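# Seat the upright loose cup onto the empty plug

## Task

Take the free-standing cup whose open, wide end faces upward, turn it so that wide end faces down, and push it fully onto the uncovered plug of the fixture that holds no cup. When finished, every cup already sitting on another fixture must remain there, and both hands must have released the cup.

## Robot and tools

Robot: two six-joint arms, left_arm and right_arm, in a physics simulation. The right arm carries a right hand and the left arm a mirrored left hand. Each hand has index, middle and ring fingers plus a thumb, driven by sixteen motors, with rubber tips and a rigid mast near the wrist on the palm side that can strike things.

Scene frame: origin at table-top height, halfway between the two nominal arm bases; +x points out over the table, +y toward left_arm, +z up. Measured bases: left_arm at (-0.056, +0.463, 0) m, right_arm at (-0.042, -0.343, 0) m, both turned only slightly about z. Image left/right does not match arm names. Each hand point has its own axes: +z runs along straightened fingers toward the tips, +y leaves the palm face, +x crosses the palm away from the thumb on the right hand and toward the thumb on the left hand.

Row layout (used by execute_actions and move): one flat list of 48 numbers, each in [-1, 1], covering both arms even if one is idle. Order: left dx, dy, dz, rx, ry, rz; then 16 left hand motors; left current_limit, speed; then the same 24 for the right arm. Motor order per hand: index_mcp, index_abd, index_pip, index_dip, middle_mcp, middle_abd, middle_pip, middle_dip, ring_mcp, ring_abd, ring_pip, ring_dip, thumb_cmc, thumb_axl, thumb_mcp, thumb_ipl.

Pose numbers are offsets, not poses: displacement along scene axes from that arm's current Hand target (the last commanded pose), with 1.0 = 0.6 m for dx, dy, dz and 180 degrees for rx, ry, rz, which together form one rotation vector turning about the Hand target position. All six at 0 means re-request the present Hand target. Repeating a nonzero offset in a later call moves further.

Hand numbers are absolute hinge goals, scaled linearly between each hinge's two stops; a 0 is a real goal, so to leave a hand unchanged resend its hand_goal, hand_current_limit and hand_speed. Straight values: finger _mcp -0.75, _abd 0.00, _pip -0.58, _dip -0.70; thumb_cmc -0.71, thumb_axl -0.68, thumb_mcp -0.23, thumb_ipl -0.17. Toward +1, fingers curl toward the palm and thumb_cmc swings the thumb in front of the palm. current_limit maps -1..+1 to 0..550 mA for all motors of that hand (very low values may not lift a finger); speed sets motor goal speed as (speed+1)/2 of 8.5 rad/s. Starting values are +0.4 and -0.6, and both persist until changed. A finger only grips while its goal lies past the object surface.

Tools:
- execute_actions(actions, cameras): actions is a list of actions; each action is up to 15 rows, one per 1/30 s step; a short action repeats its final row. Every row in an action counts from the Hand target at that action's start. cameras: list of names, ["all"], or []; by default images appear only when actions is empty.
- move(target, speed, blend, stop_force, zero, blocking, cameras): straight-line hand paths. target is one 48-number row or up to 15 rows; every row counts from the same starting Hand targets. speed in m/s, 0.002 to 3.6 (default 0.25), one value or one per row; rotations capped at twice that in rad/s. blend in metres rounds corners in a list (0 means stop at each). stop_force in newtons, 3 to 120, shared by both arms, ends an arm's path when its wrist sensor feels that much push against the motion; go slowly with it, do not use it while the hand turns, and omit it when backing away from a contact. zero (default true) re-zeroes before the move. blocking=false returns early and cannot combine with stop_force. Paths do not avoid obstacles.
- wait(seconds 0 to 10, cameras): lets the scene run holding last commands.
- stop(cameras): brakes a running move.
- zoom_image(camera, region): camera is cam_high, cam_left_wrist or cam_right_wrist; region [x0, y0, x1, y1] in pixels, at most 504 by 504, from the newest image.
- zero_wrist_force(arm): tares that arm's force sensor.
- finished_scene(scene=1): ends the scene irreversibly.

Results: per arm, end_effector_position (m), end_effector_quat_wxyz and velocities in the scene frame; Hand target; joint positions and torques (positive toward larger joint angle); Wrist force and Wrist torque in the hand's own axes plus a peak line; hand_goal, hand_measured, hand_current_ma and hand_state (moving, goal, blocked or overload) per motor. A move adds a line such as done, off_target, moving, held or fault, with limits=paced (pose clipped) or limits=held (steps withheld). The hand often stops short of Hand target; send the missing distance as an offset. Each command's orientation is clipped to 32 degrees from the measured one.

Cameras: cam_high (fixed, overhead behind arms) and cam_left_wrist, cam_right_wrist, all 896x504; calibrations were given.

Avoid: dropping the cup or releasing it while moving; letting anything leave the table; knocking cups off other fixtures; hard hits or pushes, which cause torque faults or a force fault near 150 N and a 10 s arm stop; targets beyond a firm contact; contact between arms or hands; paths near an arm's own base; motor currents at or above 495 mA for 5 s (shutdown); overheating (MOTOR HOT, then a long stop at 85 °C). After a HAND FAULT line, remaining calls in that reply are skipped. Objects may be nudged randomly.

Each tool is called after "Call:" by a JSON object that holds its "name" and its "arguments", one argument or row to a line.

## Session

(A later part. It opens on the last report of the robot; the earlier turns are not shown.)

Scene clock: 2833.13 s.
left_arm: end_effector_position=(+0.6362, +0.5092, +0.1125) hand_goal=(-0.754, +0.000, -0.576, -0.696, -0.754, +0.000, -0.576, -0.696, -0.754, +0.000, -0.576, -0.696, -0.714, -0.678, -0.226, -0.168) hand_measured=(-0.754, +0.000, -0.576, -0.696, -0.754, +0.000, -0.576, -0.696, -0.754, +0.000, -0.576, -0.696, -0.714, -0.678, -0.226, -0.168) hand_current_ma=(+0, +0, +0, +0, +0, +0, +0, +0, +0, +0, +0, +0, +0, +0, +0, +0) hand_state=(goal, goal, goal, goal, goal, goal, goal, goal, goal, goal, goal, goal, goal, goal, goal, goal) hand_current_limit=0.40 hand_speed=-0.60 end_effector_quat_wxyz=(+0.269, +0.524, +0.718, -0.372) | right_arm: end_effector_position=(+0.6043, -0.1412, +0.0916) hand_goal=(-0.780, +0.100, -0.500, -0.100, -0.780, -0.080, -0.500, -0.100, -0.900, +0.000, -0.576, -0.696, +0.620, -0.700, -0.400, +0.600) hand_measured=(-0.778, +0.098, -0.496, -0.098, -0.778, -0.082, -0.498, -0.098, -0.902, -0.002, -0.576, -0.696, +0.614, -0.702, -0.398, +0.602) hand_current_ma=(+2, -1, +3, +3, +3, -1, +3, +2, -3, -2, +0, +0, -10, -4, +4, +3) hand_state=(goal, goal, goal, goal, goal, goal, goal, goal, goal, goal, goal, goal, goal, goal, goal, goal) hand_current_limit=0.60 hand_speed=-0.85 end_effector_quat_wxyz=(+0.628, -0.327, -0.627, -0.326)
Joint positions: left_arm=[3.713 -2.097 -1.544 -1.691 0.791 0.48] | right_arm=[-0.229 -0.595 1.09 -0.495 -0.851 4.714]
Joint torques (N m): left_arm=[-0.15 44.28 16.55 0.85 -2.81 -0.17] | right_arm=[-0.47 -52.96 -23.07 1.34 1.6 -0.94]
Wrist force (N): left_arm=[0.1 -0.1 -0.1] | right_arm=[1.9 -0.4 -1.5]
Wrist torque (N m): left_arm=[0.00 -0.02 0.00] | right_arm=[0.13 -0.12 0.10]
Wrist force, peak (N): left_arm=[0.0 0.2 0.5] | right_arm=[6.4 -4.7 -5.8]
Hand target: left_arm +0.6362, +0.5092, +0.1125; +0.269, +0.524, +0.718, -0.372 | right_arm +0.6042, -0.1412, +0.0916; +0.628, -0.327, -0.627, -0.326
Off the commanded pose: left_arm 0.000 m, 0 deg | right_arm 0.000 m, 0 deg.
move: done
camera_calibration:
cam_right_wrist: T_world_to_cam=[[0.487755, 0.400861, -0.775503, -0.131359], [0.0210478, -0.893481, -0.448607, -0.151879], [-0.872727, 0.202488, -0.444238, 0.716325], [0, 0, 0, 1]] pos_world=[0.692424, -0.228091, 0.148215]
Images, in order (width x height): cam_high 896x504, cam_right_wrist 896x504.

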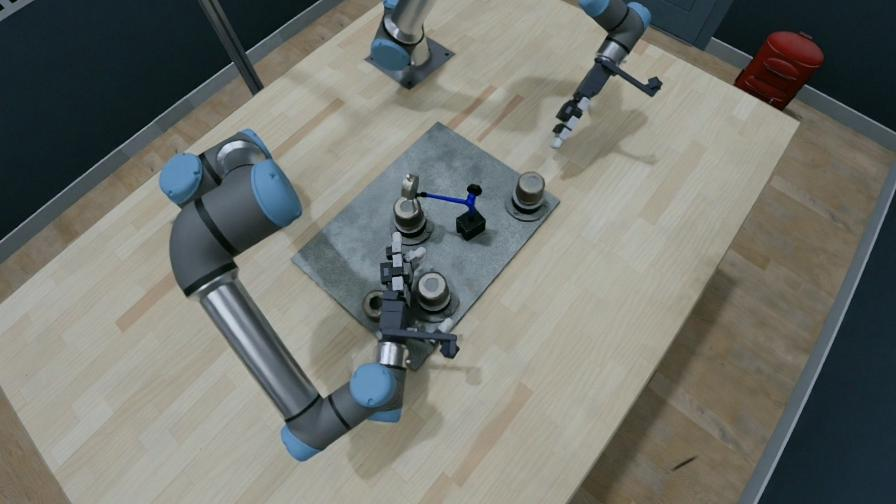

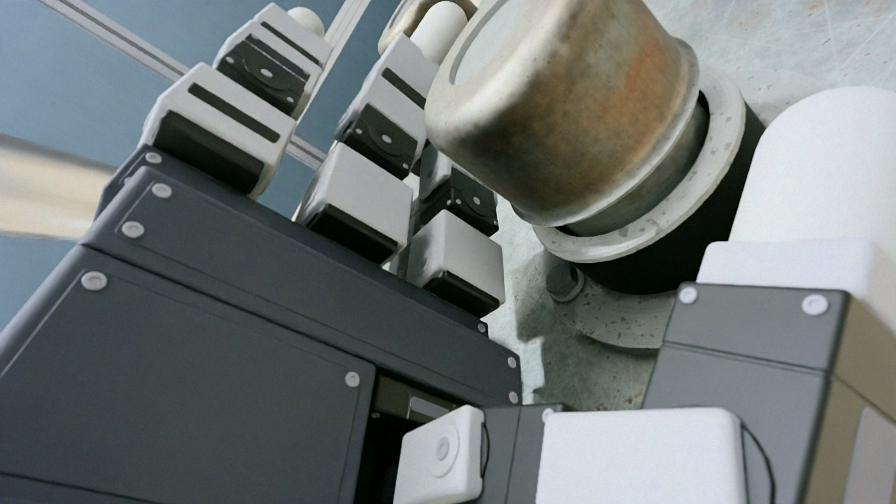

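Call:
{"name": "move", "arguments": {
  "target": [
    [0,0,0,0,0,0,-0.754,0,-0.576,-0.696,-0.754,0,-0.576,-0.696,-0.754,0,-0.576,-0.696,-0.714,-0.678,-0.226,-0.168,0.4,-0.6,0,0,0.05,0,0,0,-0.78,0.1,-0.50,-0.1,-0.78,-0.08,-0.50,-0.1,-0.9,0,-0.576,-0.696,0.62,-0.70,-0.4,0.60,0.6,-0.85],
    [0,0,0,0,0,0,-0.754,0,-0.576,-0.696,-0.754,0,-0.576,-0.696,-0.754,0,-0.576,-0.696,-0.714,-0.678,-0.226,-0.168,0.4,-0.6,0,0,0.2,0,0,0,-0.78,0.1,-0.50,-0.1,-0.78,-0.08,-0.50,-0.1,-0.9,0,-0.576,-0.696,0.62,-0.70,-0.4,0.60,0.6,-0.85]
  ],
  "speed": [0.04, 0.15],
  "blend": [0.01, 0],
  "cameras": ["cam_right_wrist","cam_high"]
}}

Call:
{"name": "zoom_image", "arguments": {
  "camera": "cam_high",
  "region": [402, 255, 472, 325]
}}

Call:
{"name": "zoom_image", "arguments": {
  "camera": "cam_right_wrist",
  "region": [520, 40, 820, 300]
}}

Scene clock: 2934.03 s.
left_arm: end_effector_position=(+0.6362, +0.5092, +0.1125) hand_goal=(-0.754, +0.000, -0.576, -0.696, -0.754, +0.000, -0.576, -0.696, -0.754, +0.000, -0.576, -0.696, -0.714, -0.678, -0.226, -0.168) hand_measured=(-0.754, +0.000, -0.576, -0.696, -0.754, +0.000, -0.576, -0.696, -0.754, +0.000, -0.576, -0.696, -0.714, -0.678, -0.226, -0.168) hand_current_ma=(+0, +0, +0, +0, +0, +0, +0, +0, +0, +0, +0, +0, +0, +0, +0, +0) hand_state=(goal, goal, goal, goal, goal, goal, goal, goal, goal, goal, goal, goal, goal, goal, goal, goal) hand_current_limit=0.40 hand_speed=-0.60 end_effector_quat_wxyz=(+0.269, +0.524, +0.718, -0.372) | right_arm: end_effector_position=(+0.6042, -0.1412, +0.2116) hand_goal=(-0.780, +0.100, -0.500, -0.100, -0.780, -0.080, -0.500, -0.100, -0.900, +0.000, -0.576, -0.696, +0.620, -0.700, -0.400, +0.600) hand_measured=(-0.778, +0.098, -0.496, -0.098, -0.778, -0.082, -0.498, -0.098, -0.902, -0.002, -0.576, -0.696, +0.612, -0.702, -0.398, +0.602) hand_current_ma=(+2, -1, +3, +3, +3, -1, +3, +2, -3, -2, +0, +0, -11, -4, +4, +3) hand_state=(goal, goal, goal, goal, goal, goal, goal, goal, goal, goal, goal, goal, goal, goal, goal, goal) hand_current_limit=0.60 hand_speed=-0.85 end_effector_quat_wxyz=(+0.628, -0.327, -0.627, -0.326)
Joint positions: left_arm=[3.713 -2.097 -1.544 -1.691 0.791 0.48] | right_arm=[-0.229 -0.718 0.997 -0.279 -0.851 4.714]
Joint torques (N m): left_arm=[0.8 44.55 17.71 0.87 -2.71 -0.07] | right_arm=[-4.35 -56.57 -32.74 4.05 -1.58 -1.14]
Wrist force (N): left_arm=[-0.2 0.0 0.0] | right_arm=[1.9 -0.4 -1.4]
Wrist torque (N m): left_arm=[0.00 0.02 -0.02] | right_arm=[0.12 -0.12 0.11]
Wrist force, peak (N): left_arm=[0.0 0.3 0.5] | right_arm=[3.0 -0.2 -1.3]
Hand target: left_arm +0.6362, +0.5092, +0.1125; +0.269, +0.524, +0.718, -0.372 | right_arm +0.6042, -0.1412, +0.2116; +0.628, -0.327, -0.627, -0.326
Off the commanded pose: left_arm 0.000 m, 0 deg | right_arm 0.000 m, 0 deg.
move: done
camera_calibration:
cam_right_wrist: T_world_to_cam=[[0.487756, 0.400818, -0.775525, -0.0383811], [0.021024, -0.893501, -0.448569, -0.0980893], [-0.872727, 0.202488, -0.444237, 0.769589], [0, 0, 0, 1]] pos_world=[0.692423, -0.228091, 0.268115]
Images, in order (width x height): cam_high 896x504, cam_right_wrist 896x504.

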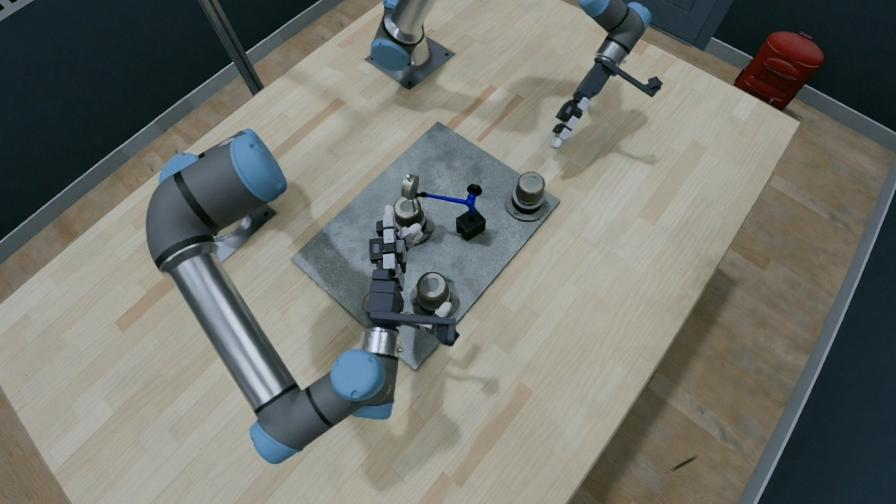

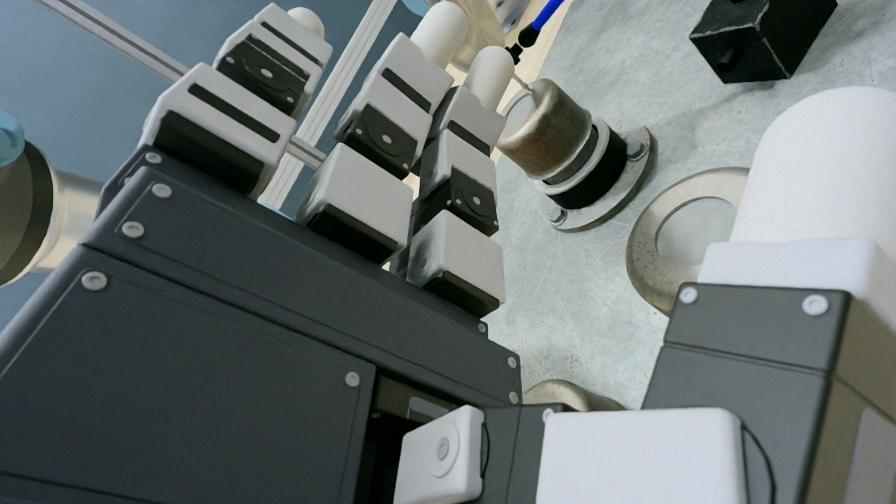

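Scaled by 7.200 from the camera's 896x504 image, which has a finer 1280x720 frame.

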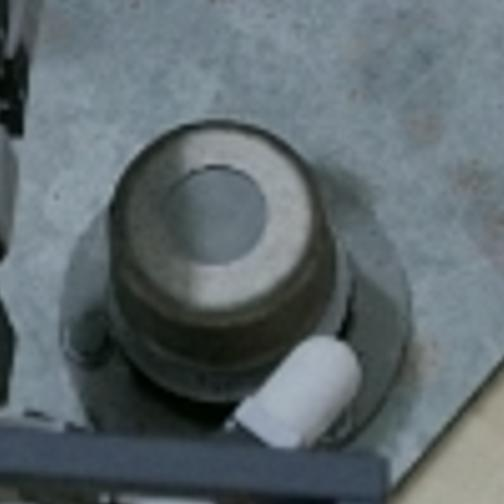

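Scaled by 1.680 from the camera's 896x504 image, which has a finer 1280x720 frame.

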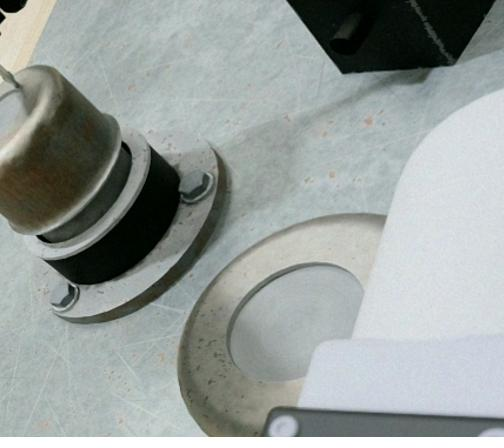

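Call:
{"name": "execute_actions", "arguments": {
  "actions": [],
  "cameras": ["cam_right_wrist", "cam_high"]
}}

Scene clock: 2947.53 s.
left_arm: end_effector_position=(+0.6362, +0.5092, +0.1125) hand_goal=(-0.754, +0.000, -0.576, -0.696, -0.754, +0.000, -0.576, -0.696, -0.754, +0.000, -0.576, -0.696, -0.714, -0.678, -0.226, -0.168) hand_measured=(-0.754, +0.000, -0.576, -0.696, -0.754, +0.000, -0.576, -0.696, -0.754, +0.000, -0.576, -0.696, -0.714, -0.678, -0.226, -0.168) hand_current_ma=(+0, +0, +0, +0, +0, +0, +0, +0, +0, +0, +0, +0, +0, +0, +0, +0) hand_state=(goal, goal, goal, goal, goal, goal, goal, goal, goal, goal, goal, goal, goal, goal, goal, goal) hand_current_limit=0.40 hand_speed=-0.60 end_effector_quat_wxyz=(+0.269, +0.524, +0.718, -0.372) | right_arm: end_effector_position=(+0.6042, -0.1412, +0.2116) hand_goal=(-0.780, +0.100, -0.500, -0.100, -0.780, -0.080, -0.500, -0.100, -0.900, +0.000, -0.576, -0.696, +0.620, -0.700, -0.400, +0.600) hand_measured=(-0.778, +0.098, -0.496, -0.098, -0.778, -0.082, -0.498, -0.098, -0.902, -0.002, -0.576, -0.696, +0.612, -0.702, -0.398, +0.602) hand_current_ma=(+2, -1, +3, +3, +3, -1, +3, +2, -3, -2, +0, +0, -11, -4, +4, +3) hand_state=(goal, goal, goal, goal, goal, goal, goal, goal, goal, goal, goal, goal, goal, goal, goal, goal) hand_current_limit=0.60 hand_speed=-0.85 end_effector_quat_wxyz=(+0.628, -0.327, -0.627, -0.326)
Joint positions: left_arm=[3.713 -2.097 -1.544 -1.691 0.791 0.48] | right_arm=[-0.229 -0.718 0.997 -0.279 -0.851 4.714]
Joint velocities: within noise
Joint torques (N m): left_arm=[0.29 45.06 16.58 0.86 -2.75 -0.06] | right_arm=[-6.58 -57.44 -34.22 3.93 -1.55 -1.05]
Motor temperatures (°C): left_arm=[33 31 28 30 36 35] | right_arm=[27 31 26 31 39 32]
Wrist force (N): left_arm=[0.0 -0.3 0.1] | right_arm=[1.7 -0.2 -1.4]
Wrist torque (N m): left_arm=[-0.05 0.01 0.00] | right_arm=[0.15 -0.09 0.09]
Wrist force, peak (N): left_arm=[-0.6 0.1 0.3] | right_arm=[2.0 -0.4 -1.8]
Hand target: left_arm +0.6362, +0.5092, +0.1125; +0.269, +0.524, +0.718, -0.372 | right_arm +0.6042, -0.1412, +0.2116; +0.628, -0.327, -0.627, -0.326
Off the commanded pose: left_arm 0.000 m, 0 deg | right_arm 0.000 m, 0 deg.
camera_calibration:
cam_right_wrist: T_world_to_cam=[[0.487756, 0.400818, -0.775525, -0.0383035], [0.021024, -0.893501, -0.448569, -0.0980444], [-0.872727, 0.202488, -0.444237, 0.769633], [0, 0, 0, 1]] pos_world=[0.692423, -0.228091, 0.268215]
Images, in order (width x height): cam_high 896x504, cam_right_wrist 896x504.

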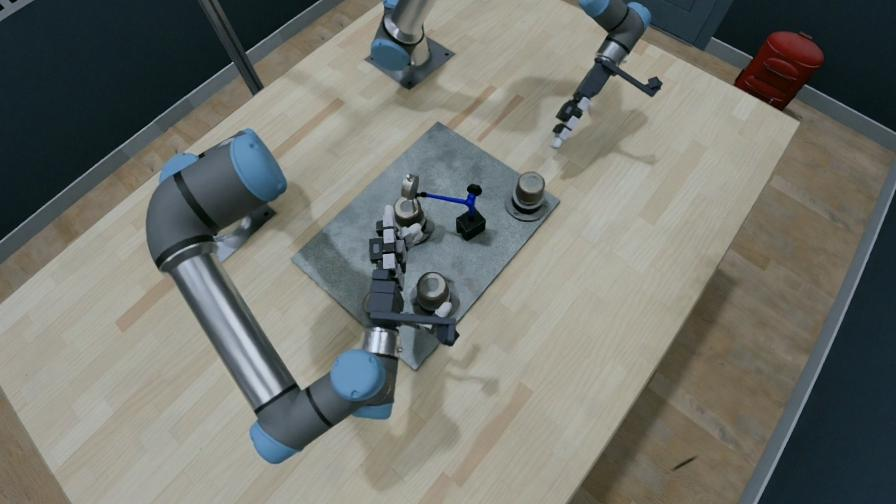

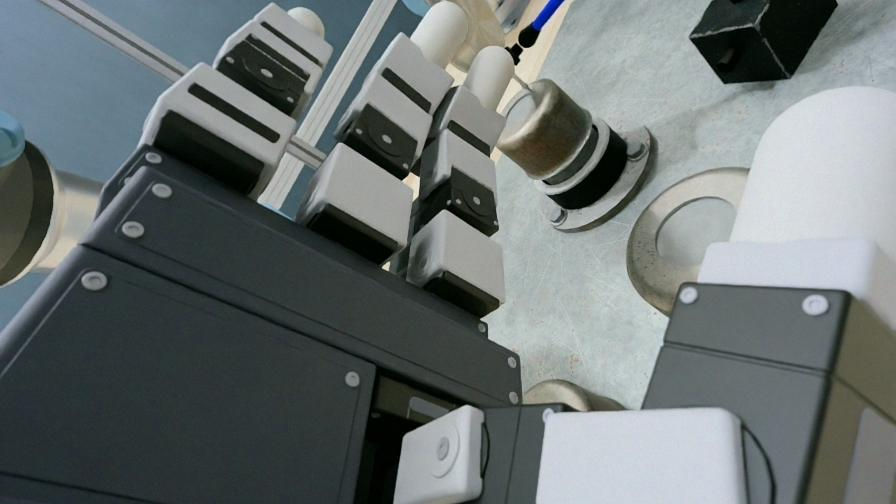

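Call:
{"name": "zoom_image", "arguments": {
  "camera": "cam_right_wrist",
  "region": [600, 120, 780, 340]
}}

Call:
{"name": "zoom_image", "arguments": {
  "camera": "cam_high",
  "region": [360, 160, 560, 330]
}}

Scaled by 2.291 from the camera's 896x504 image, which has a finer 1280x720 frame.

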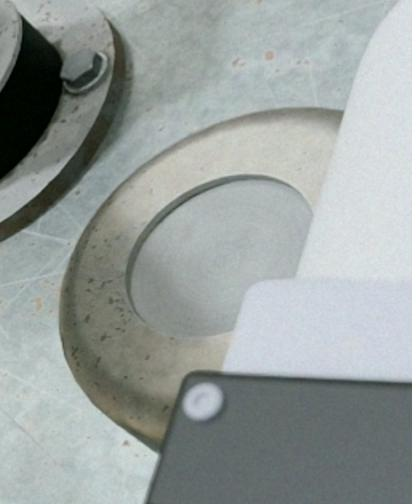

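Scaled by 2.520 from the camera's 896x504 image, which has a finer 1280x720 frame.

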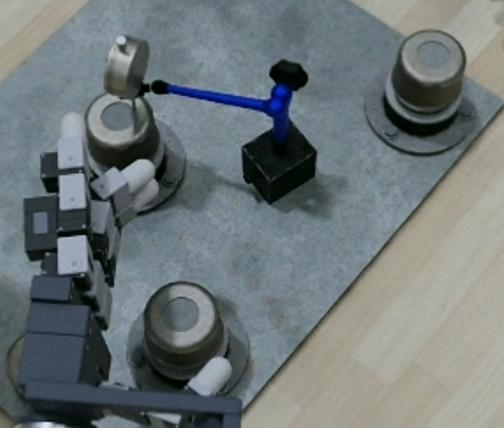

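Call:
{"name": "finished_scene", "arguments": {

}}

The scene is finished: the task was done.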